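# Rotate backboard clips outward into frame groove

## Task

Swing each metal clip on the backboard outward until its loose tip is seated in the groove cut into the inner wall of the frame, so that every clip keeps the backboard locked in place.

## Robot and tools

Robot: two arms, left_arm and right_arm, each with a two-finger parallel gripper and a wrist camera. Their mounting plates sit on one shared metal frame behind them. A plate and its half of that frame count as part of the arm on it when the controller checks for arms getting too close. Calibrated root positions: left_arm (+0.025, +0.305, +0.280) m, right_arm (-0.032, -0.281, +0.280) m. A third camera, cam_high, is fixed. All three images are 672x504.

Scene frame: the origin is at table-top height, halfway between the two nominal bases. +z points up, +x points out over the table, and left_arm is on the +y side. Arm names do not match left and right in the images. Results give end_effector_position in metres and end_effector_quat_wxyz in this frame. The position is the point between the finger pads, about 1 cm short of the tips. Printed values can be off by a few cm, more so at long reach. In the gripper's own frame the fingers point along +z and open and close along y.

The 14-number row: every moving command is built from rows of 14 numbers, each between -1 and 1. The first seven are for left_arm: dx, dy, dz, rx, ry, rz, opening. The next seven are the same for right_arm. Always send all 14, even if only one arm moves. dx to rz are an offset, not a pose. They are measured from that arm's Hand target as it stood when the action or move began, and they are expressed in the Hand target's own axes. A value of 1.0 equals 0.6 m or 180 degrees. rx, ry and rz together form a single rotation vector. Because each new action starts from the current Hand target, sending the same offset again moves the arm further. All zeros re-asks for the current Hand target. Opening is absolute: +1 is fully open (0.094 m) and -1 is closed. To let go, command clearly more than grip_measured. Close gently on anything fragile.

execute_actions(actions, cameras):
- actions=[] just reports the current state.
- One action {rows:[up to 15 rows], steps: 4 to 15, default 15} runs at 30 steps per second. Each row covers one step, and the last row repeats if steps outnumber rows. Every row counts from the same starting Hand target, not from the row before it.
- {steps:n} with no rows is a wait of up to 300 steps, counted from the last result.
The result is read 4 steps before the action ends, and those last steps finish while you reply. Images come back only for an empty list or when cameras names them ("all" or specific names). An unknown camera name voids the call.

move(target, speed, blend, blocking, cameras): each gripper follows a straight path to its target. target is either one 14-number row or a list of up to 15 rows. Each row in a list is still an offset from the original Hand targets. speed is in m/s, from 0.002 to 0.5, default 0.25, and rotation is capped at twice that in rad/s. You may give one speed per target. blend (m) rounds the corners at intermediate targets. The whole move is limited to 10 s. Paths do not avoid obstacles or the other arm. Faster moves stray more and hit harder. A new opening in a later target is applied only after the arms halt there. The result ends with a move: line giving the ending (done, off_target, moving, held, fault) and any limits. limits=paced means the pose was clipped, and limits=held means steps were withheld. done means the arm is within 10 mm and 2 degrees of its target, but it says nothing about contact.



Control behaviour: on each step the commanded pose is clipped to within 100 mm and 20 degrees of the measured pose. A far target may therefore need several actions, and the Hand target shows where the next offsets will start. Friction and gravity can leave the gripper a centimetre or more from its commanded pose even with no contact. If it stays short, send the missing distance as an offset. A blocked arm keeps pushing until you command it back past its current position.

Readings: grip_measured uses the same scale as opening. On a firm grasp it reads a few hundredths below the true width. grip_effort_nm is motor effort, negative when closing, and is not a pad force. Joint torques include gravity, and joints 1 to 3 wrap sign beyond ±28 N m. Joint velocities showing "within noise" means that arm is at rest.

Avoid:
- Letting anything fall or leaving it off the table.
- Dropping parts, or releasing them while they are still moving.
- Fast impacts and very hard presses.
- Contact between the two arms.
- Paths that pass near an arm's own base; route around it, because passing close can flip the shoulder posture.
- Keeping an arm stretched out or pushing for long: motors overheat. MOTOR HOT appears at 75 °C, and at 90 °C the arm folds and stays idle.
- Fault stops of any kind.
Brief external tugs on held parts can happen.

Each tool is called after "Request:" as name([rows], argument=value, ...), one row to a line, values as JSON.

## Session

Request:
execute_actions(actions=[])

Scene clock: 0.00 s of 6600.00 s.
left_arm: end_effector_position=(+0.1455, +0.0137, +0.3858) grip_measured=+1.000 grip_effort_nm=n/a end_effector_quat_wxyz=(+0.158, +0.448, +0.879, +0.041) | right_arm: end_effector_position=(+0.0007, -0.5750, +0.1914) grip_measured=+1.000 grip_effort_nm=n/a end_effector_quat_wxyz=(-0.028, +0.985, -0.127, -0.109)
Joint positions: left_arm=[-1.336 1.609 1.209 -1.037 -0.307 -0.391 0.094] | right_arm=[-1.3 2.105 1.031 -0.614 0.18 2.057 0.094]
Joint velocities: within noise
Joint torques (N m): no reading
Motor temperatures (°C): left_arm=[27 36 34 42 26 31 26] | right_arm=[24 33 37 40 24 26 26]
Heat: left arm: 42 °C; right arm: 40 °C.
Hand target: left_arm +0.1470, +0.0119, +0.3903; +0.164, +0.446, +0.879, +0.037 | right_arm -0.0012, -0.5733, +0.1915; -0.031, +0.985, -0.127, -0.115

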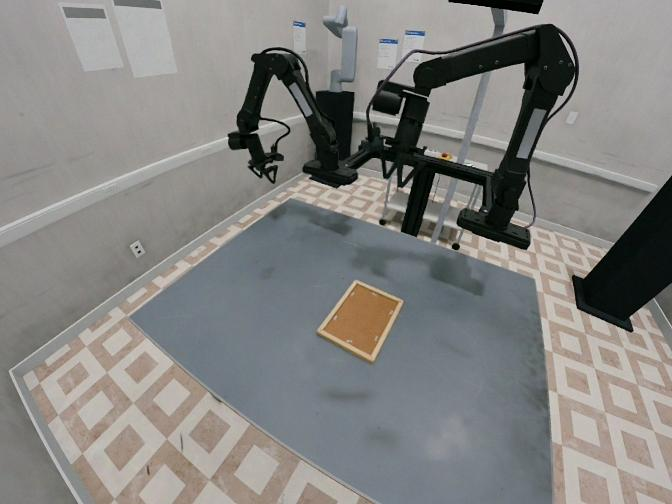

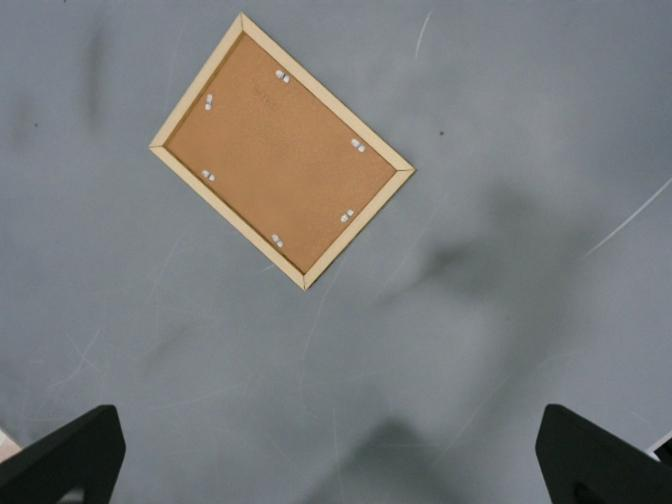

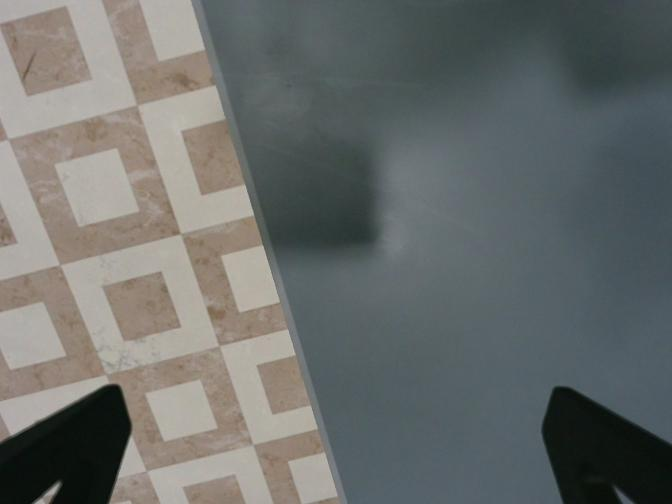

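Request:
zoom_image(camera="cam_left_wrist", region=[140, 0, 430, 300])

Request:
zoom_image(camera="cam_left_wrist", region=[190, 50, 310, 130])

Request:
zoom_image(camera="cam_left_wrist", region=[320, 110, 430, 230])

Request:
zoom_image(camera="cam_left_wrist", region=[190, 150, 310, 260])

Scaled by 1.680 from the camera's 672x504 image, which has a finer 960x720 frame.

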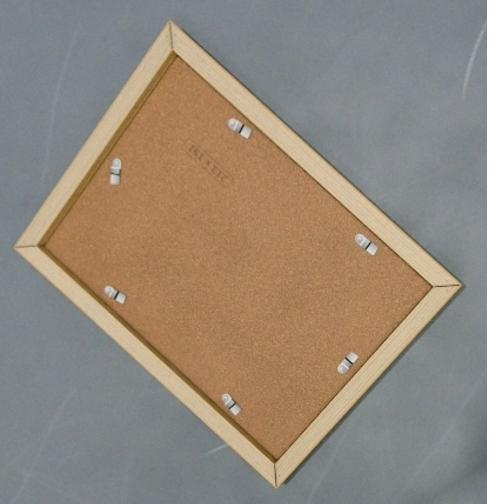

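Scaled by 4.200 from the camera's 672x504 image, which has a finer 960x720 frame.

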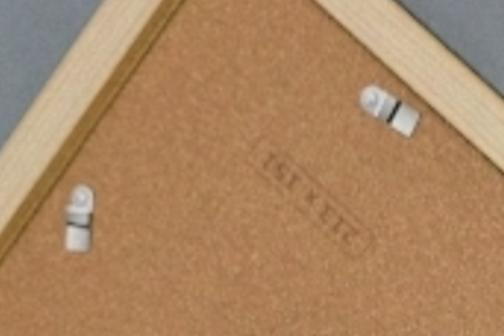

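Scaled by 4.200 from the camera's 672x504 image, which has a finer 960x720 frame.

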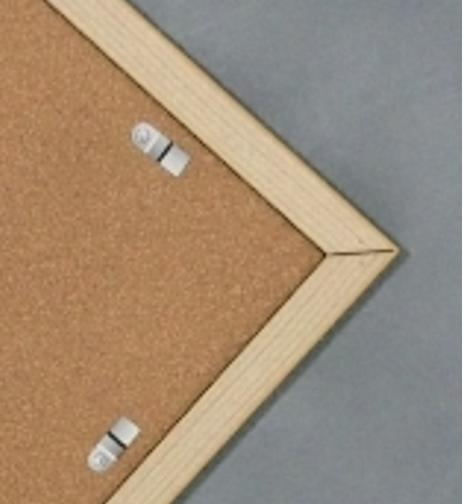

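Scaled by 4.200 from the camera's 672x504 image, which has a finer 960x720 frame.

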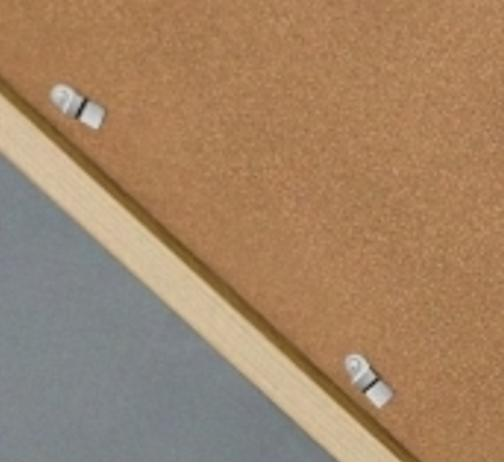

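Request:
move(target=[-0.0753,0.2235,0.3353,0.0282,0.1073,-0.2740,-0.6, 0,0,0,0,0,0,1], speed=0.2)

Scene clock: 6.60 s of 6600.00 s.
left_arm: end_effector_position=(+0.3376, +0.0438, +0.2399) grip_measured=-0.597 grip_effort_nm=-0.110 end_effector_quat_wxyz=(+0.003, +0.038, +0.999, +0.002) | right_arm: end_effector_position=(+0.0007, -0.5750, +0.1914) grip_measured=+1.000 grip_effort_nm=-0.037 end_effector_quat_wxyz=(-0.028, +0.985, -0.127, -0.109)
Joint positions: left_arm=[-0.684 2.239 1.517 -0.846 -0.019 -0.628 0.019] | right_arm=[-1.3 2.105 1.031 -0.614 0.18 2.057 0.094]
Joint velocities: within noise
Joint torques (N m): left_arm=[-0.27 -10.3 6.97 0.1 0.04 -0.1] | right_arm=[-0.12 -9.17 4.4 -0.18 0.22 -0.01]
Motor temperatures (°C): left_arm=[27 36 35 41 26 31 26] | right_arm=[24 36 37 39 24 26 26]
Heat: left arm: 41 °C; right arm: 39 °C.
Hand target: left_arm +0.3399, +0.0401, +0.2405; +0.000, +0.034, +0.999, +0.000 | right_arm -0.0012, -0.5733, +0.1915; -0.031, +0.985, -0.127, -0.115
Off the commanded pose: left_arm 0.004 m, 1 deg | right_arm 0.003 m, 1 deg.
Kept back: nothing.
move: done
camera_calibration:
cam_left_wrist: T_world_to_cam=[[-0.073125, -0.997316, 0.00380667, 0.0683692], [-0.910665, 0.0683268, 0.407457, 0.249279], [-0.406623, 0.0263287, -0.913216, 0.438749], [0, 0, 0, 1]] pos_world=[0.410415, 0.0396015, 0.298842]

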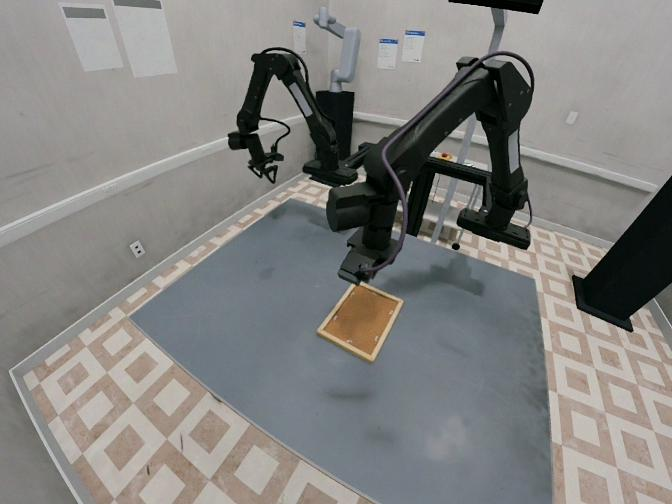

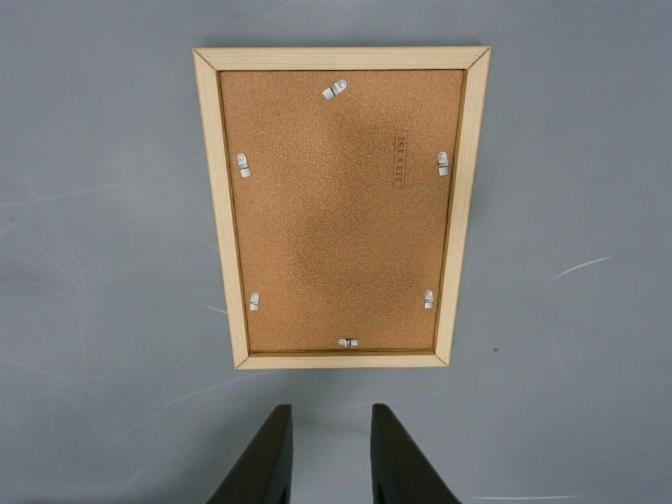

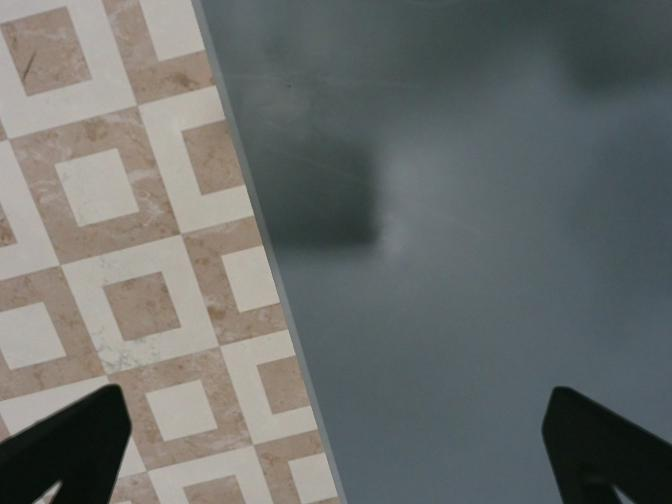

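Request:
zoom_image(camera="cam_left_wrist", region=[180, 40, 500, 200])

Request:
zoom_image(camera="cam_left_wrist", region=[220, 260, 470, 385])

Request:
zoom_image(camera="cam_left_wrist", region=[400, 120, 500, 200])

Scaled by 1.575 from the camera's 672x504 image, which has a finer 960x720 frame.

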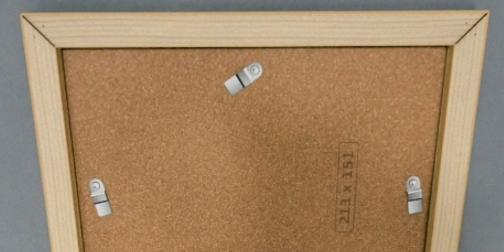

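Scaled by 2.016 from the camera's 672x504 image, which has a finer 960x720 frame.

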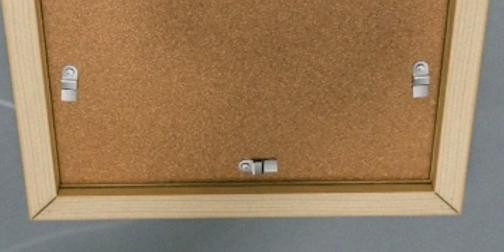

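Scaled by 5.040 from the camera's 672x504 image, which has a finer 960x720 frame.

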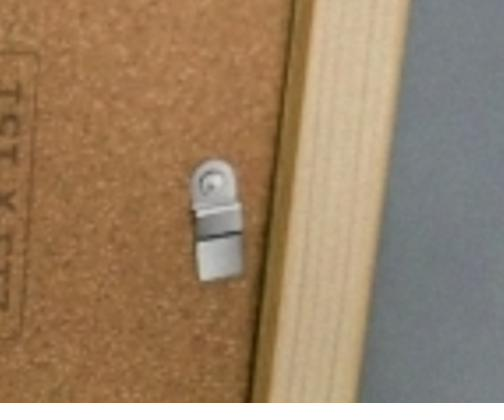

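Request:
move(target=[0.058,-0.004,0.30,0,0,0.5,-0.6, 0,0,0,0,0,0,1], speed=0.2)

Scene clock: 17.10 s of 6600.00 s.
left_arm: end_effector_position=(+0.3095, +0.0402, +0.0666) grip_measured=-0.597 grip_effort_nm=-0.110 end_effector_quat_wxyz=(+0.003, +0.726, +0.688, +0.002) | right_arm: end_effector_position=(+0.0007, -0.5750, +0.1914) grip_measured=+1.000 grip_effort_nm=-0.037 end_effector_quat_wxyz=(-0.028, +0.985, -0.127, -0.109)
Joint positions: left_arm=[-0.731 2.632 1.395 -0.328 -0.018 0.873 0.019] | right_arm=[-1.3 2.105 1.031 -0.614 0.18 2.057 0.094]
Joint velocities: within noise
Joint torques (N m): left_arm=[-0.66 -10.56 2.99 0.31 0.03 0.02] | right_arm=[-0.14 -9.06 4.33 -0.19 0.16 -0.02]
Motor temperatures (°C): left_arm=[27 38 35 41 25 30 26] | right_arm=[24 38 37 39 24 26 26]
Heat: left arm: 41 °C; right arm: 39 °C.
Hand target: left_arm +0.3052, +0.0401, +0.0605; +0.000, +0.731, +0.682, +0.000 | right_arm -0.0012, -0.5733, +0.1915; -0.031, +0.985, -0.127, -0.115
Off the commanded pose: left_arm 0.008 m, 1 deg | right_arm 0.003 m, 1 deg.
Kept back: nothing.
move: done
camera_calibration:
cam_left_wrist: T_world_to_cam=[[-0.998752, 0.0499388, 0.000084924, 0.307959], [0.0455593, 0.910464, 0.411071, -0.035501], [0.0204511, 0.410562, -0.911603, 0.121501], [0, 0, 0, 1]] pos_world=[0.306707, -0.0329404, 0.125328]

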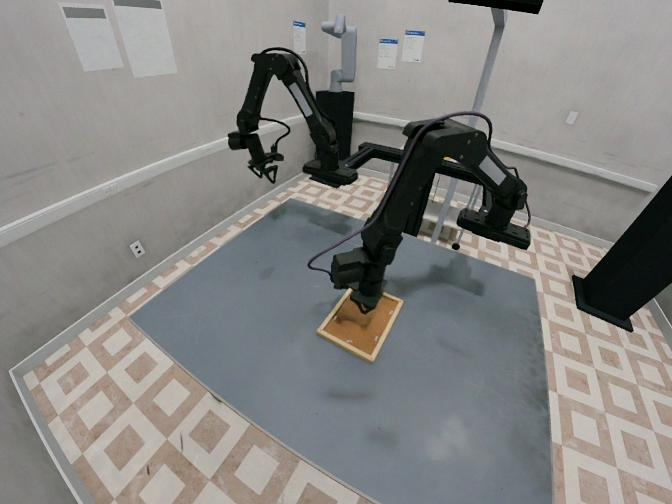

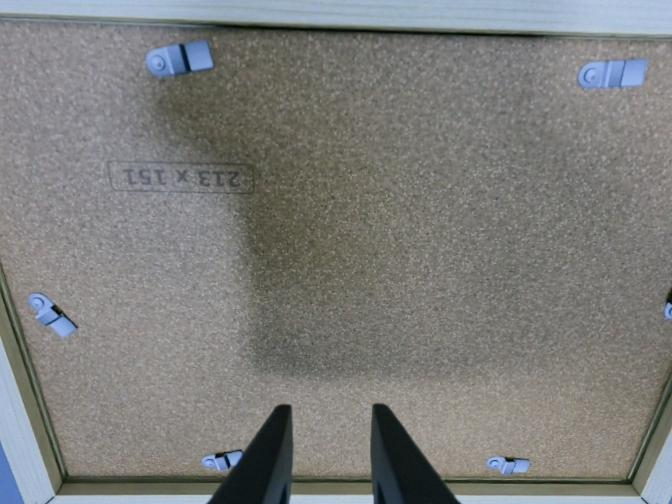

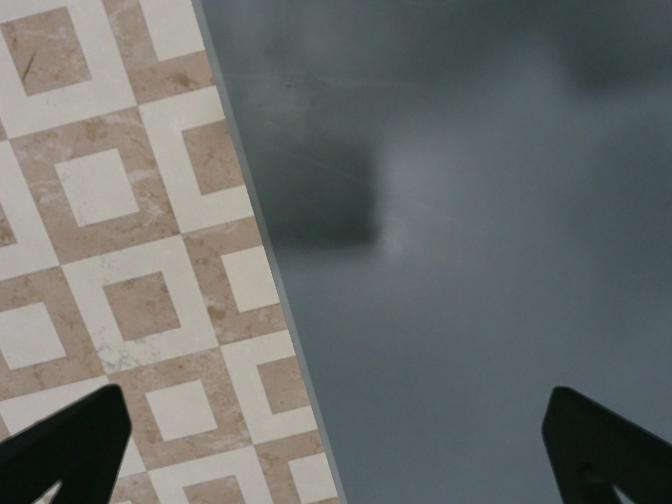

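Request:
zoom_image(camera="cam_left_wrist", region=[100, 0, 300, 120])

Request:
zoom_image(camera="cam_left_wrist", region=[540, 0, 672, 120])

Request:
zoom_image(camera="cam_left_wrist", region=[180, 400, 300, 504])

Request:
zoom_image(camera="cam_left_wrist", region=[470, 400, 590, 504])

Request:
zoom_image(camera="cam_left_wrist", region=[0, 240, 120, 400])

Scaled by 2.520 from the camera's 672x504 image, which has a finer 960x720 frame.

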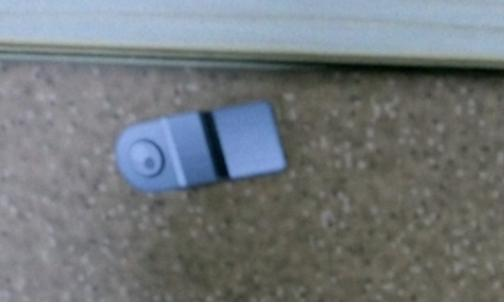

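Scaled by 3.818 from the camera's 672x504 image, which has a finer 960x720 frame.

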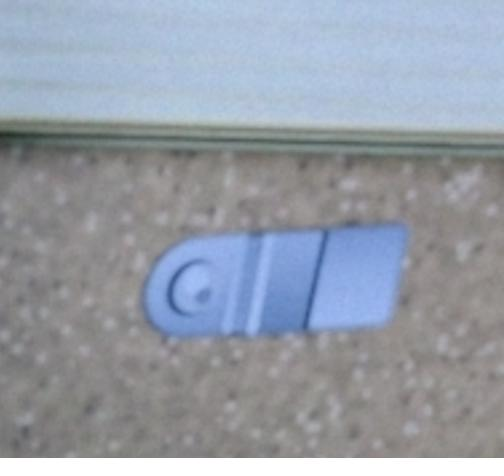

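Scaled by 4.200 from the camera's 672x504 image, which has a finer 960x720 frame.

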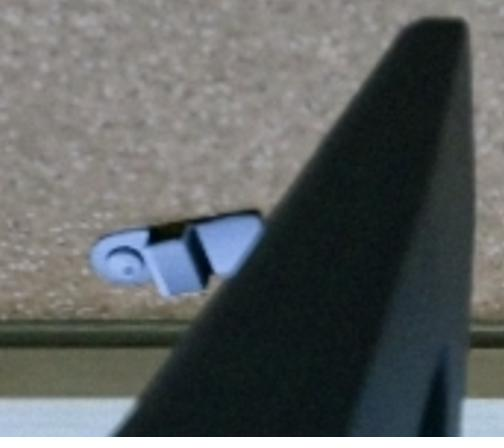

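Scaled by 4.200 from the camera's 672x504 image, which has a finer 960x720 frame.

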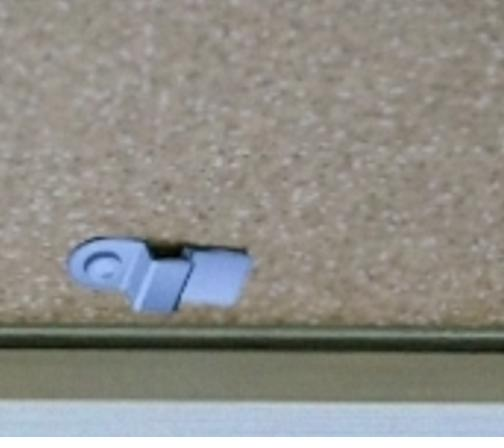

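Scaled by 3.150 from the camera's 672x504 image, which has a finer 960x720 frame.

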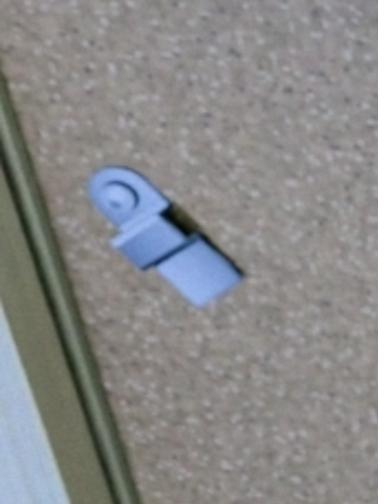

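Request:
move(target=[0,0,0.0508,0,0,0,-0.6, 0,0,0,0,0,0,1], speed=0.08, cameras=["cam_left_wrist"])

Scene clock: 19.63 s of 6600.00 s.
left_arm: end_effector_position=(+0.3037, +0.0450, +0.0341) grip_measured=-0.597 grip_effort_nm=-0.110 end_effector_quat_wxyz=(-0.005, +0.727, +0.687, +0.002) | right_arm: end_effector_position=(+0.0007, -0.5750, +0.1914) grip_measured=+1.000 grip_effort_nm=-0.037 end_effector_quat_wxyz=(-0.028, +0.985, -0.127, -0.109)
Joint positions: left_arm=[-0.731 2.732 1.425 -0.274 -0.018 0.876 0.019] | right_arm=[-1.3 2.105 1.031 -0.614 0.18 2.057 0.094]
Joint velocities: within noise
Joint torques (N m): left_arm=[-0.58 -10.56 4.01 0.29 0.03 0.02] | right_arm=[-0.03 -9.03 4.37 -0.19 0.18 0.01]
Motor temperatures (°C): left_arm=[27 39 35 41 25 30 26] | right_arm=[24 38 37 39 24 26 26]
Heat: left arm: 41 °C; right arm: 39 °C.
Hand target: left_arm +0.3053, +0.0400, +0.0301; +0.001, +0.731, +0.682, +0.000 | right_arm -0.0012, -0.5733, +0.1915; -0.031, +0.985, -0.127, -0.115
Off the commanded pose: left_arm 0.007 m, 1 deg | right_arm 0.003 m, 1 deg.
Kept back: nothing.
move: done
camera_calibration:
cam_left_wrist: T_world_to_cam=[[-0.998487, 0.0535214, 0.0126482, 0.301245], [0.0538722, 0.905624, 0.420645, -0.0288645], [0.011059, 0.42069, -0.907137, 0.0921924], [0, 0, 0, 1]] pos_world=[0.301325, -0.0287671, 0.0919626]
Images, in order (width x height): cam_left_wrist 672x504.

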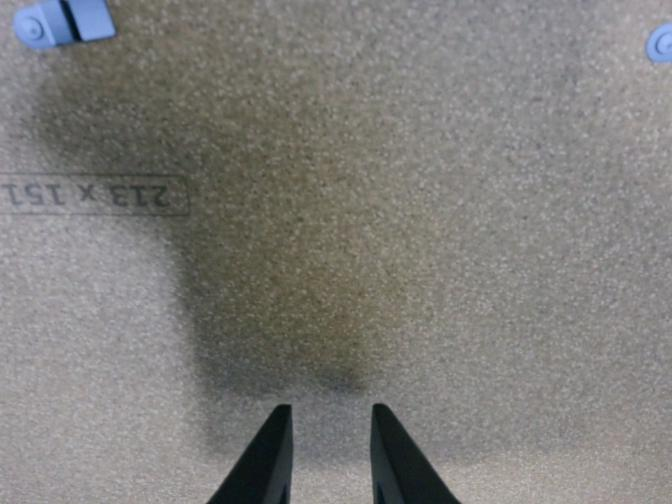

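Request:
move(target=[0,0,0.012,0,0,0,-0.6, 0,0,0,0,0,0,1], speed=0.03, cameras=["cam_left_wrist"])

Scene clock: 20.57 s of 6600.00 s.
left_arm: end_effector_position=(+0.3035, +0.0450, +0.0277) grip_measured=-0.597 grip_effort_nm=-0.110 end_effector_quat_wxyz=(-0.005, +0.727, +0.687, +0.002) | right_arm: end_effector_position=(+0.0007, -0.5750, +0.1914) grip_measured=+1.000 grip_effort_nm=-0.032 end_effector_quat_wxyz=(-0.028, +0.985, -0.127, -0.109)
Joint positions: left_arm=[-0.731 2.753 1.437 -0.265 -0.018 0.876 0.019] | right_arm=[-1.3 2.105 1.031 -0.614 0.18 2.057 0.094]
Joint velocities: within noise
Joint torques (N m): left_arm=[-0.53 -10.33 4.08 0.29 0.03 0.03] | right_arm=[-0.08 -9.11 4.38 -0.18 0.2 -0.01]
Motor temperatures (°C): left_arm=[27 39 35 41 25 30 26] | right_arm=[24 38 37 38 24 26 26]
Heat: left arm: 41 °C; right arm: 38 °C.
Hand target: left_arm +0.3053, +0.0400, +0.0228; +0.000, +0.731, +0.682, +0.000 | right_arm -0.0012, -0.5733, +0.1915; -0.031, +0.985, -0.127, -0.115
Off the commanded pose: left_arm 0.007 m, 1 deg | right_arm 0.003 m, 1 deg.
Kept back: nothing.
move: done
camera_calibration:
cam_left_wrist: T_world_to_cam=[[-0.998462, 0.0539042, 0.0129442, 0.30116], [0.0543413, 0.905495, 0.420864, -0.0263148], [0.0109655, 0.42092, -0.907031, 0.0864079], [0, 0, 0, 1]] pos_world=[0.301179, -0.0287767, 0.0855514]
Images, in order (width x height): cam_left_wrist 672x504.

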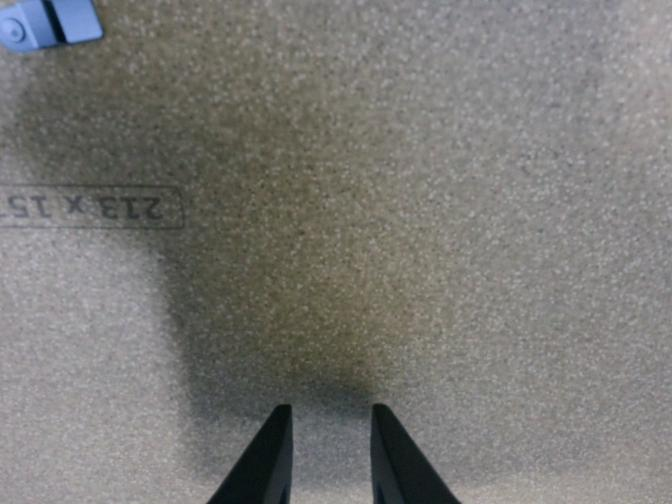

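Request:
move(target=[0,0,0.005,0,0,0,-0.6, 0,0,0,0,0,0,1], speed=0.02, cameras=[])

Request:
move(target=[0,0,0.003,0,0,0,-0.6, 0,0,0,0,0,0,1], speed=0.02, cameras=["cam_left_wrist"])

Scene clock: 21.60 s of 6600.00 s.
left_arm: end_effector_position=(+0.3044, +0.0441, +0.0248) grip_measured=-0.597 grip_effort_nm=-0.115 end_effector_quat_wxyz=(-0.004, +0.727, +0.687, +0.002) | right_arm: end_effector_position=(+0.0007, -0.5750, +0.1914) grip_measured=+1.000 grip_effort_nm=-0.032 end_effector_quat_wxyz=(-0.028, +0.985, -0.127, -0.109)
Joint positions: left_arm=[-0.731 2.764 1.444 -0.259 -0.018 0.876 0.019] | right_arm=[-1.3 2.105 1.031 -0.614 0.18 2.057 0.094]
Joint velocities: within noise
Joint torques (N m): left_arm=[-0.57 -10.4 3.97 0.28 0.03 0.02] | right_arm=[-0.21 -9.05 4.26 -0.2 0.18 0]
Motor temperatures (°C): left_arm=[27 39 35 41 25 30 26] | right_arm=[24 39 37 38 24 26 26]
Heat: left arm: 41 °C; right arm: 39 °C.
Hand target: left_arm +0.3054, +0.0399, +0.0199; +0.001, +0.731, +0.683, +0.000 | right_arm -0.0012, -0.5733, +0.1915; -0.031, +0.985, -0.127, -0.115
Off the commanded pose: left_arm 0.007 m, 1 deg | right_arm 0.003 m, 1 deg.
Kept back: nothing.
move: done
No camera images: "cameras" was empty.

Scene clock: 22.30 s of 6600.00 s.
left_arm: end_effector_position=(+0.3047, +0.0438, +0.0235) grip_measured=-0.597 grip_effort_nm=-0.105 end_effector_quat_wxyz=(-0.003, +0.727, +0.687, +0.002) | right_arm: end_effector_position=(+0.0007, -0.5750, +0.1914) grip_measured=+1.000 grip_effort_nm=-0.037 end_effector_quat_wxyz=(-0.028, +0.985, -0.127, -0.109)
Joint positions: left_arm=[-0.731 2.768 1.447 -0.256 -0.018 0.877 0.019] | right_arm=[-1.3 2.105 1.031 -0.614 0.18 2.057 0.094]
Joint velocities: within noise
Joint torques (N m): left_arm=[-0.54 -10.25 3.92 0.29 0.03 0.02] | right_arm=[-0.17 -9.14 4.4 -0.18 0.21 -0.02]
Motor temperatures (°C): left_arm=[27 39 35 41 25 30 26] | right_arm=[24 39 37 38 24 26 26]
Heat: left arm: 41 °C; right arm: 39 °C.
Hand target: left_arm +0.3053, +0.0400, +0.0180; +0.001, +0.731, +0.682, +0.000 | right_arm -0.0012, -0.5733, +0.1915; -0.031, +0.985, -0.127, -0.115
Off the commanded pose: left_arm 0.007 m, 1 deg | right_arm 0.003 m, 1 deg.
Kept back: nothing.
move: done
camera_calibration:
cam_left_wrist: T_world_to_cam=[[-0.998482, 0.0542572, 0.00943856, 0.302526], [0.0532279, 0.906789, 0.418211, -0.0232177], [0.0141322, 0.418079, -0.908301, 0.0823104], [0, 0, 0, 1]] pos_world=[0.302139, -0.0297729, 0.0816171]
Images, in order (width x height): cam_left_wrist 672x504.

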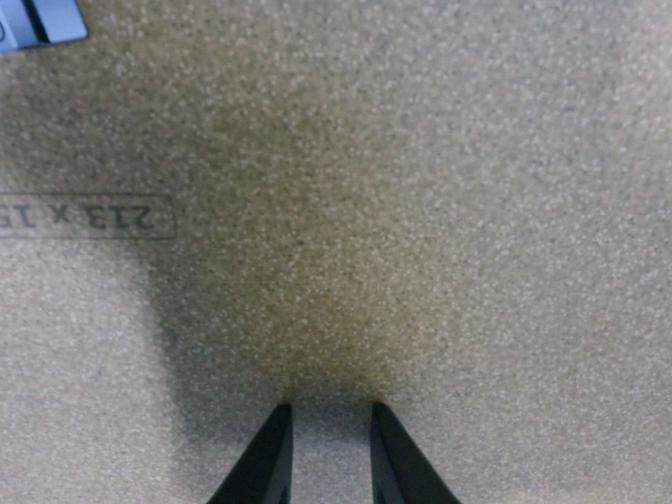

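Request:
move(target=[0,0,0.004,0,0,0,-0.6, 0,0,0,0,0,0,1], speed=0.02, cameras=[])

Request:
move(target=[0,0,0.003,0,0,0,-0.6, 0,0,0,0,0,0,1], speed=0.02, cameras=["cam_left_wrist"])

Request:
zoom_image(camera="cam_left_wrist", region=[252, 360, 412, 480])

Scene clock: 23.23 s of 6600.00 s.
left_arm: end_effector_position=(+0.3057, +0.0429, +0.0233) grip_measured=-0.598 grip_effort_nm=-0.105 end_effector_quat_wxyz=(-0.002, +0.727, +0.686, +0.002) | right_arm: end_effector_position=(+0.0007, -0.5750, +0.1914) grip_measured=+1.000 grip_effort_nm=-0.032 end_effector_quat_wxyz=(-0.028, +0.985, -0.127, -0.109)
Joint positions: left_arm=[-0.731 2.77 1.452 -0.256 -0.018 0.877 0.019] | right_arm=[-1.3 2.105 1.031 -0.614 0.18 2.057 0.094]
Joint velocities: within noise
Joint torques (N m): left_arm=[-0.54 -9.78 4.04 0.32 0.03 0.02] | right_arm=[-0.1 -9.16 4.27 -0.17 0.2 -0.01]
Motor temperatures (°C): left_arm=[27 39 35 40 25 30 26] | right_arm=[24 39 37 38 24 26 26]
Heat: left arm: 40 °C; right arm: 39 °C.
Hand target: left_arm +0.3054, +0.0399, +0.0157; +0.001, +0.731, +0.682, +0.000 | right_arm -0.0012, -0.5733, +0.1915; -0.031, +0.985, -0.127, -0.115
Off the commanded pose: left_arm 0.008 m, 1 deg | right_arm 0.003 m, 1 deg.
Kept back: nothing.
move: done
No camera images: "cameras" was empty.

Scene clock: 23.93 s of 6600.00 s.
left_arm: end_effector_position=(+0.3056, +0.0430, +0.0232) grip_measured=-0.598 grip_effort_nm=-0.105 end_effector_quat_wxyz=(-0.002, +0.727, +0.686, +0.002) | right_arm: end_effector_position=(+0.0007, -0.5750, +0.1914) grip_measured=+1.000 grip_effort_nm=-0.037 end_effector_quat_wxyz=(-0.028, +0.985, -0.127, -0.109)
Joint positions: left_arm=[-0.731 2.77 1.452 -0.256 -0.018 0.877 0.019] | right_arm=[-1.3 2.105 1.031 -0.614 0.18 2.057 0.094]
Joint velocities: within noise
Joint torques (N m): left_arm=[-0.53 -9.29 4.26 0.34 0.03 0.02] | right_arm=[-0.17 -9.09 4.33 -0.17 0.19 -0.02]
Motor temperatures (°C): left_arm=[27 39 35 40 25 30 26] | right_arm=[24 39 37 38 24 26 26]
Heat: left arm: 40 °C; right arm: 39 °C.
Hand target: left_arm +0.3053, +0.0399, +0.0138; +0.001, +0.731, +0.682, +0.000 | right_arm -0.0012, -0.5733, +0.1915; -0.031, +0.985, -0.127, -0.115
Off the commanded pose: left_arm 0.010 m, 1 deg | right_arm 0.003 m, 1 deg.
Kept back: nothing.
move: done
camera_calibration:
cam_left_wrist: T_world_to_cam=[[-0.998478, 0.0546201, 0.00768593, 0.30348], [0.0528481, 0.907423, 0.416882, -0.0222492], [0.0157957, 0.416654, -0.908928, 0.0819048], [0, 0, 0, 1]] pos_world=[0.3029, -0.0305126, 0.0813884]
Images, in order (width x height): cam_left_wrist 672x504.

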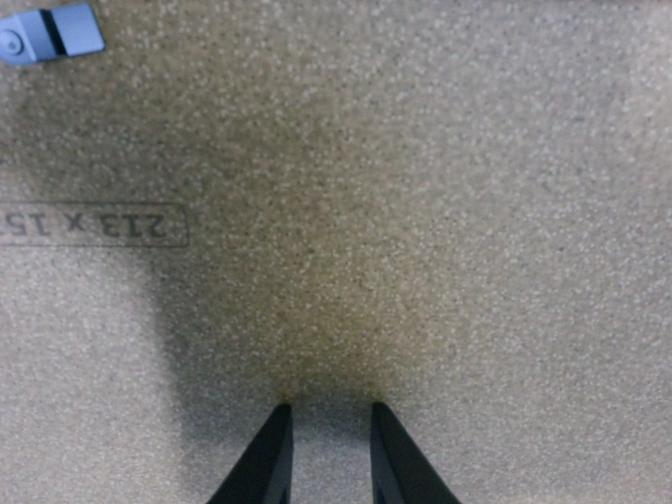

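Scaled by 3.150 from the camera's 672x504 image, which has a finer 960x720 frame.

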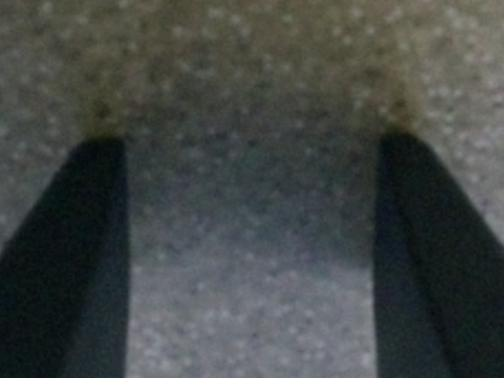

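Request:
move([
  [0,0,-0.0287,0,0,0,-0.6,0,0,0,0,0,0,1],
  [-0.1028,0.0802,-0.0287,0,0,0,-0.6, 0,0,0,0,0,0,1],
], speed=0.08, cameras=["cam_left_wrist"])

Scene clock: 27.27 s of 6600.00 s.
left_arm: end_effector_position=(+0.3523, -0.0236, +0.0359) grip_measured=-0.598 grip_effort_nm=-0.110 end_effector_quat_wxyz=(+0.007, +0.732, +0.682, +0.002) | right_arm: end_effector_position=(+0.0007, -0.5750, +0.1914) grip_measured=+1.000 grip_effort_nm=-0.032 end_effector_quat_wxyz=(-0.028, +0.985, -0.127, -0.109)
Joint positions: left_arm=[-0.768 2.916 1.919 -0.56 -0.018 0.853 0.019] | right_arm=[-1.3 2.105 1.031 -0.614 0.18 2.057 0.094]
Joint velocities: within noise
Joint torques (N m): left_arm=[-0.64 -12.19 5.82 0.09 0.03 -0.11] | right_arm=[-0.01 -8.98 4.15 -0.19 0.18 -0.02]
Motor temperatures (°C): left_arm=[27 39 35 40 25 30 26] | right_arm=[24 39 37 38 24 26 26]
Heat: left arm: 40 °C; right arm: 39 °C.
Hand target: left_arm +0.3491, -0.0248, +0.0311; +0.000, +0.731, +0.682, +0.000 | right_arm -0.0012, -0.5733, +0.1915; -0.031, +0.985, -0.127, -0.115
Off the commanded pose: left_arm 0.006 m, 1 deg | right_arm 0.003 m, 1 deg.
Kept back: nothing.
move: done
camera_calibration:
cam_left_wrist: T_world_to_cam=[[-0.997714, 0.0673384, -0.00572105, 0.354159], [0.0592122, 0.91183, 0.406277, 0.0286768], [0.0325746, 0.405009, -0.913732, 0.114489], [0, 0, 0, 1]] pos_world=[0.347922, -0.0963659, 0.0949877]
Images, in order (width x height): cam_left_wrist 672x504.

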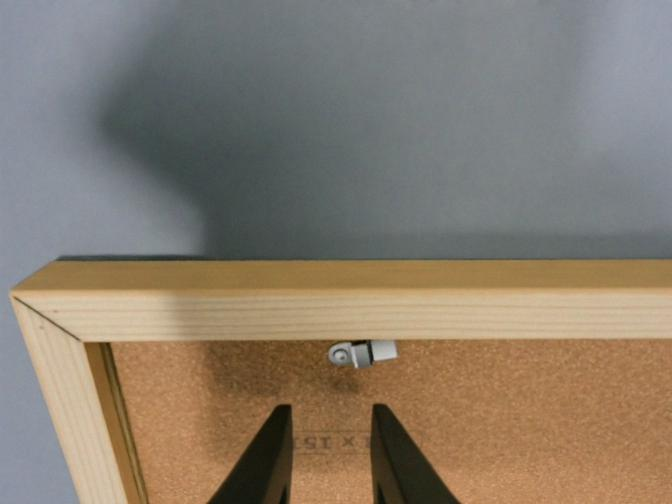

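Request:
move(target=[0.0042,-0.0025,0.016,0,0,0,-0.6, 0,0,0,0,0,0,1], speed=0.05, cameras=["cam_left_wrist"])

Scene clock: 28.50 s of 6600.00 s.
left_arm: end_effector_position=(+0.3462, -0.0176, +0.0260) grip_measured=-0.598 grip_effort_nm=-0.105 end_effector_quat_wxyz=(-0.005, +0.732, +0.682, +0.002) | right_arm: end_effector_position=(+0.0007, -0.5750, +0.1914) grip_measured=+1.000 grip_effort_nm=-0.037 end_effector_quat_wxyz=(-0.028, +0.985, -0.127, -0.109)
Joint positions: left_arm=[-0.768 2.938 1.919 -0.562 -0.018 0.853 0.019] | right_arm=[-1.3 2.105 1.031 -0.614 0.18 2.057 0.094]
Joint velocities: within noise
Joint torques (N m): left_arm=[-0.43 -12.27 5.67 0.25 0.04 -0.09] | right_arm=[-0.03 -8.91 4.41 -0.19 0.19 0]
Motor temperatures (°C): left_arm=[27 39 35 40 25 30 26] | right_arm=[24 39 37 38 24 26 26]
Heat: left arm: 40 °C; right arm: 39 °C.
Hand target: left_arm +0.3478, -0.0221, +0.0215; +0.000, +0.731, +0.683, +0.000 | right_arm -0.0012, -0.5733, +0.1915; -0.031, +0.985, -0.127, -0.115
Off the commanded pose: left_arm 0.007 m, 1 deg | right_arm 0.003 m, 1 deg.
Kept back: nothing.
move: done
camera_calibration:
cam_left_wrist: T_world_to_cam=[[-0.997665, 0.0672292, 0.0120479, 0.347104], [0.0660558, 0.904903, 0.420461, 0.0247581], [0.0173651, 0.420275, -0.907231, 0.108594], [0, 0, 0, 1]] pos_world=[0.342772, -0.0913785, 0.083928]
Images, in order (width x height): cam_left_wrist 672x504.

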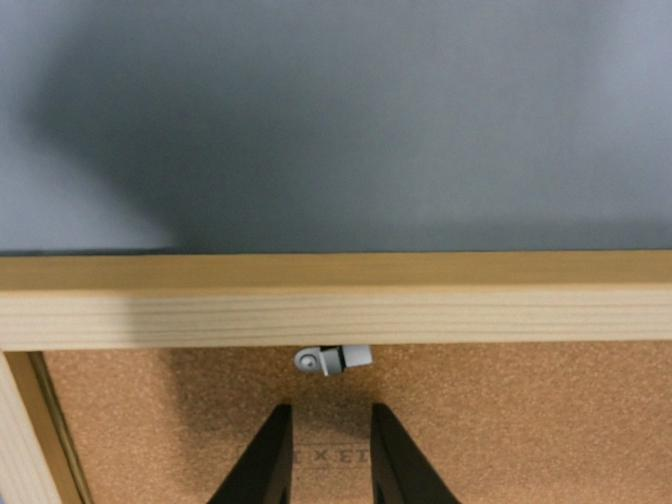

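Request:
move(target=[-0.0058,0.0101,0,0,0,0,-0.6, 0,0,0,0,0,0,1], speed=0.05, cameras=["cam_left_wrist"])

Scene clock: 29.70 s of 6600.00 s.
left_arm: end_effector_position=(+0.3560, -0.0275, +0.0275) grip_measured=-0.598 grip_effort_nm=-0.105 end_effector_quat_wxyz=(+0.009, +0.731, +0.682, +0.002) | right_arm: end_effector_position=(+0.0007, -0.5750, +0.1914) grip_measured=+1.000 grip_effort_nm=-0.032 end_effector_quat_wxyz=(-0.028, +0.985, -0.127, -0.109)
Joint positions: left_arm=[-0.768 2.958 1.974 -0.57 -0.018 0.853 0.019] | right_arm=[-1.3 2.105 1.031 -0.614 0.18 2.057 0.094]
Joint velocities: within noise
Joint torques (N m): left_arm=[-0.21 -12.16 5.9 0.11 0.03 -0.06] | right_arm=[-0.18 -9.06 4.44 -0.17 0.17 0.01]
Motor temperatures (°C): left_arm=[27 40 35 40 25 30 26] | right_arm=[24 39 37 38 24 26 26]
Heat: left arm: 40 °C; right arm: 39 °C.
Hand target: left_arm +0.3536, -0.0261, +0.0216; +0.000, +0.731, +0.683, +0.000 | right_arm -0.0012, -0.5733, +0.1915; -0.031, +0.985, -0.127, -0.115
Off the commanded pose: left_arm 0.007 m, 1 deg | right_arm 0.003 m, 1 deg.
Kept back: nothing.
move: done
camera_calibration:
cam_left_wrist: T_world_to_cam=[[-0.997726, 0.0668937, -0.0082972, 0.35811], [0.0578413, 0.912843, 0.404193, 0.0359867], [0.034612, 0.402794, -0.914636, 0.107465], [0, 0, 0, 1]] pos_world=[0.351494, -0.100092, 0.0867171]
Images, in order (width x height): cam_left_wrist 672x504.

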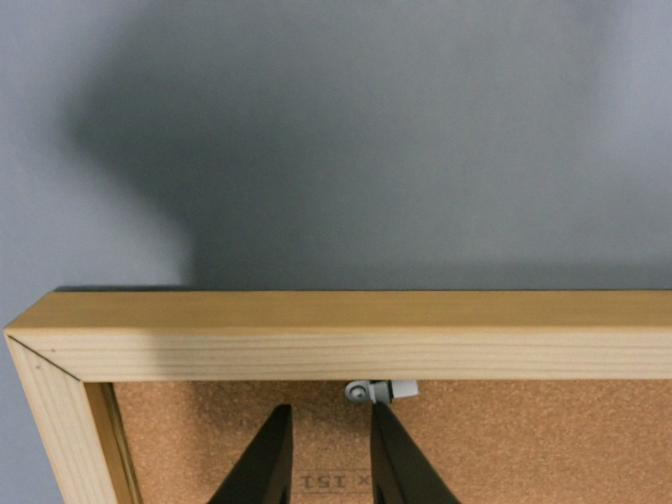

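Request:
move([
  [0.0263,-0.0260,-0.0067,0,0,0,-0.6,0,0,0,0,0,0,1],
  [0.0095,-0.0073,0.0035,0,0,0,-0.6, 0,0,0,0,0,0,1],
], speed=0.04, cameras=["cam_left_wrist"])

Scene clock: 31.67 s of 6600.00 s.
left_arm: end_effector_position=(+0.3511, -0.0226, +0.0252) grip_measured=-0.598 grip_effort_nm=-0.110 end_effector_quat_wxyz=(+0.009, +0.732, +0.682, +0.002) | right_arm: end_effector_position=(+0.0007, -0.5750, +0.1914) grip_measured=+1.000 grip_effort_nm=-0.037 end_effector_quat_wxyz=(-0.028, +0.985, -0.127, -0.109)
Joint positions: left_arm=[-0.768 2.941 1.921 -0.533 -0.018 0.853 0.019] | right_arm=[-1.3 2.105 1.031 -0.614 0.18 2.057 0.094]
Joint velocities: within noise
Joint torques (N m): left_arm=[0.02 -12 5.74 0.09 0.03 -0.04] | right_arm=[-0.01 -9.03 4.3 -0.19 0.2 -0.02]
Motor temperatures (°C): left_arm=[27 40 34 40 25 30 26] | right_arm=[24 40 37 38 24 26 26]
Heat: left arm: 40 °C; right arm: 40 °C.
Hand target: left_arm +0.3495, -0.0200, +0.0193; +0.000, +0.731, +0.683, +0.000 | right_arm -0.0012, -0.5733, +0.1915; -0.031, +0.985, -0.127, -0.115
Off the commanded pose: left_arm 0.006 m, 1 deg | right_arm 0.003 m, 1 deg.
Kept back: nothing.
move: done
camera_calibration:
cam_left_wrist: T_world_to_cam=[[-0.997696, 0.0672591, -0.00887365, 0.352916], [0.0579611, 0.913038, 0.403736, 0.0327386], [0.0352569, 0.402291, -0.914833, 0.103348], [0, 0, 0, 1]] pos_world=[0.346562, -0.0952043, 0.0844598]
Images, in order (width x height): cam_left_wrist 672x504.

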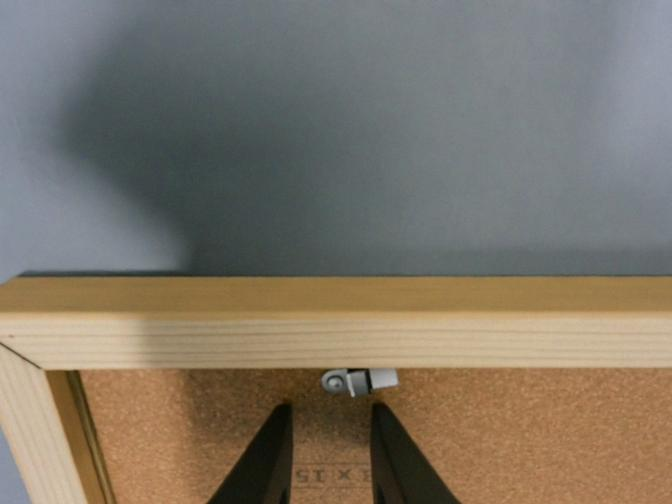

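Request:
move([
  [0,0,0.002,0,0,0,-0.6,0,0,0,0,0,0,1],
  [-0.015,0,0.002,0,0,0,-0.6, 0,0,0,0,0,0,1],
], speed=0.03, cameras=["cam_left_wrist"])

Request:
zoom_image(camera="cam_left_wrist", region=[232, 320, 432, 470])

Scene clock: 32.73 s of 6600.00 s.
left_arm: end_effector_position=(+0.3542, -0.0261, +0.0253) grip_measured=-0.598 grip_effort_nm=-0.105 end_effector_quat_wxyz=(+0.006, +0.731, +0.683, +0.003) | right_arm: end_effector_position=(+0.0007, -0.5750, +0.1914) grip_measured=+1.000 grip_effort_nm=-0.037 end_effector_quat_wxyz=(-0.028, +0.985, -0.127, -0.109)
Joint positions: left_arm=[-0.769 2.962 1.972 -0.57 -0.02 0.849 0.019] | right_arm=[-1.3 2.105 1.031 -0.614 0.18 2.057 0.094]
Joint velocities: within noise
Joint torques (N m): left_arm=[-0.99 -11.93 5.89 0.15 0.05 -0.11] | right_arm=[-0.13 -8.99 4.25 -0.21 0.17 -0.02]
Motor temperatures (°C): left_arm=[27 40 35 40 25 30 26] | right_arm=[24 40 37 38 24 26 26]
Heat: left arm: 40 °C; right arm: 40 °C.
Hand target: left_arm +0.3490, -0.0290, +0.0182; +0.000, +0.731, +0.682, +0.000 | right_arm -0.0012, -0.5733, +0.1915; -0.031, +0.985, -0.127, -0.115
Off the commanded pose: left_arm 0.009 m, 1 deg | right_arm 0.003 m, 1 deg.
Kept back: nothing.
move: done
camera_calibration:
cam_left_wrist: T_world_to_cam=[[-0.997913, 0.0643107, -0.00576596, 0.356202], [0.0563185, 0.910606, 0.409421, 0.0360583], [0.0315807, 0.408242, -0.912327, 0.106159], [0, 0, 0, 1]] pos_world=[0.350076, -0.0990812, 0.084143]
Images, in order (width x height): cam_left_wrist 672x504.

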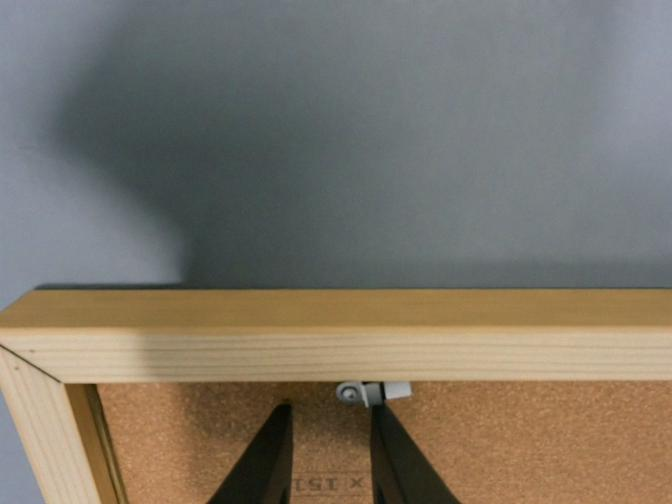

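Scaled by 2.520 from the camera's 672x504 image, which has a finer 960x720 frame.

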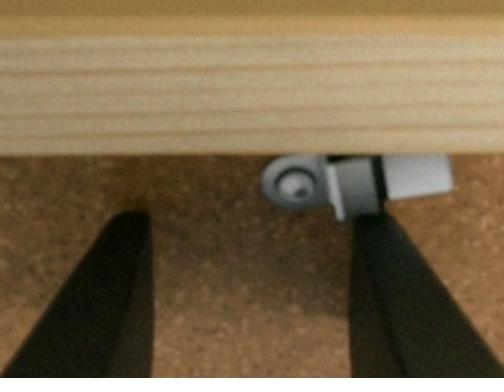

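Request:
move(target=[-0.010,-0.0062,0.0015,0,0,0,-0.6, 0,0,0,0,0,0,1], speed=0.03, cameras=["cam_left_wrist"])

Request:
zoom_image(camera="cam_left_wrist", region=[232, 320, 432, 470])

Scene clock: 33.93 s of 6600.00 s.
left_arm: end_effector_position=(+0.3530, -0.0271, +0.0254) grip_measured=-0.598 grip_effort_nm=-0.105 end_effector_quat_wxyz=(+0.002, +0.729, +0.685, +0.011) | right_arm: end_effector_position=(+0.0007, -0.5750, +0.1914) grip_measured=+1.000 grip_effort_nm=-0.037 end_effector_quat_wxyz=(-0.028, +0.985, -0.127, -0.109)
Joint positions: left_arm=[-0.778 2.967 1.984 -0.583 -0.035 0.834 0.019] | right_arm=[-1.3 2.105 1.031 -0.614 0.18 2.057 0.094]
Joint velocities: within noise
Joint torques (N m): left_arm=[-1.52 -11.78 5.87 0.21 0.23 -0.14] | right_arm=[-0.06 -9.07 4.3 -0.18 0.2 0.02]
Motor temperatures (°C): left_arm=[27 40 35 40 25 30 26] | right_arm=[24 40 37 38 24 26 26]
Heat: left arm: 40 °C; right arm: 40 °C.
Hand target: left_arm +0.3449, -0.0349, +0.0173; +0.001, +0.731, +0.682, +0.000 | right_arm -0.0012, -0.5733, +0.1915; -0.031, +0.985, -0.127, -0.115
Off the commanded pose: left_arm 0.014 m, 1 deg | right_arm 0.003 m, 1 deg.
Kept back: nothing.
move: off_target (left_arm)
camera_calibration:
cam_left_wrist: T_world_to_cam=[[-0.998218, 0.0586871, -0.0107934, 0.355162], [0.0486274, 0.904883, 0.422874, 0.0391839], [0.034584, 0.421595, -0.906124, 0.105786], [0, 0, 0, 1]] pos_world=[0.348965, -0.100899, 0.0831192]
Images, in order (width x height): cam_left_wrist 672x504.

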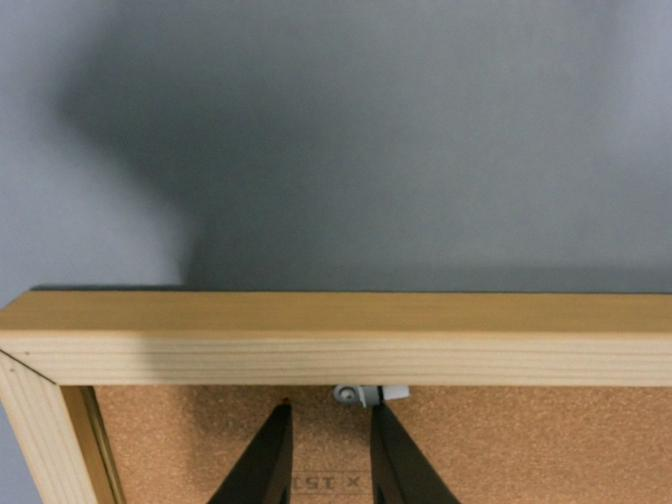

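Scaled by 2.520 from the camera's 672x504 image, which has a finer 960x720 frame.

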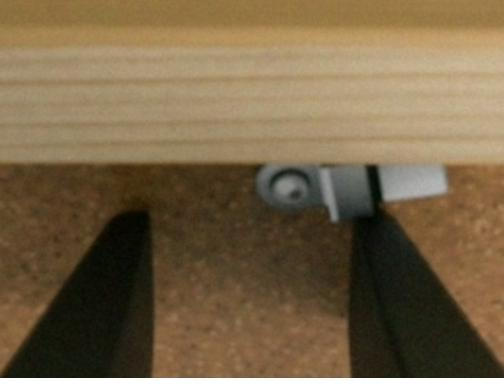

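Request:
move([
  [0,0,-0.0167,0,0,0,-0.6,0,0,0,0,0,0,1],
  [0.0668,0,-0.0167,0,0,0,-0.6,0,0,0,0,0,0,1],
  [0.0285,0,-0.0083,0,0,0,-0.6, 0,0,0,0,0,0,1],
], speed=0.05, cameras=["cam_left_wrist"])

Scene clock: 38.13 s of 6600.00 s.
left_arm: end_effector_position=(+0.3486, -0.0178, +0.0274) grip_measured=-0.598 grip_effort_nm=-0.110 end_effector_quat_wxyz=(+0.007, +0.732, +0.681, +0.001) | right_arm: end_effector_position=(+0.0007, -0.5750, +0.1914) grip_measured=+1.000 grip_effort_nm=-0.032 end_effector_quat_wxyz=(-0.028, +0.985, -0.127, -0.109)
Joint positions: left_arm=[-0.763 2.92 1.883 -0.519 -0.015 0.86 0.019] | right_arm=[-1.3 2.105 1.031 -0.614 0.18 2.057 0.094]
Joint velocities: within noise
Joint torques (N m): left_arm=[-0.5 -12.04 5.56 0.1 0 -0.11] | right_arm=[-0.13 -8.99 4.26 -0.19 0.2 -0.01]
Motor temperatures (°C): left_arm=[27 41 34 40 25 30 26] | right_arm=[24 40 37 37 24 26 26]
Heat: left arm: 41 °C; right arm: 40 °C.
Hand target: left_arm +0.3460, -0.0176, +0.0222; +0.000, +0.731, +0.682, +0.000 | right_arm -0.0012, -0.5733, +0.1915; -0.031, +0.985, -0.127, -0.115
Off the commanded pose: left_arm 0.006 m, 1 deg | right_arm 0.003 m, 1 deg.
Kept back: nothing.
move: done
camera_calibration:
cam_left_wrist: T_world_to_cam=[[-0.997589, 0.0692567, -0.00454127, 0.349963], [0.0615202, 0.912648, 0.404091, 0.0262926], [0.0321306, 0.402837, -0.914708, 0.104568], [0, 0, 0, 1]] pos_world=[0.344141, -0.0903571, 0.086614]
Images, in order (width x height): cam_left_wrist 672x504.

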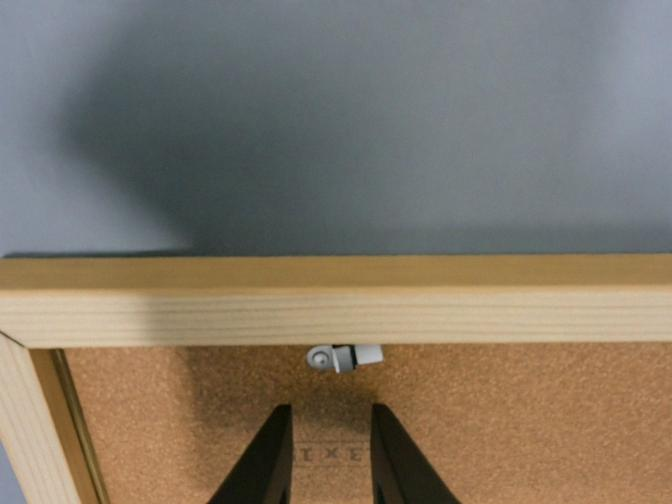

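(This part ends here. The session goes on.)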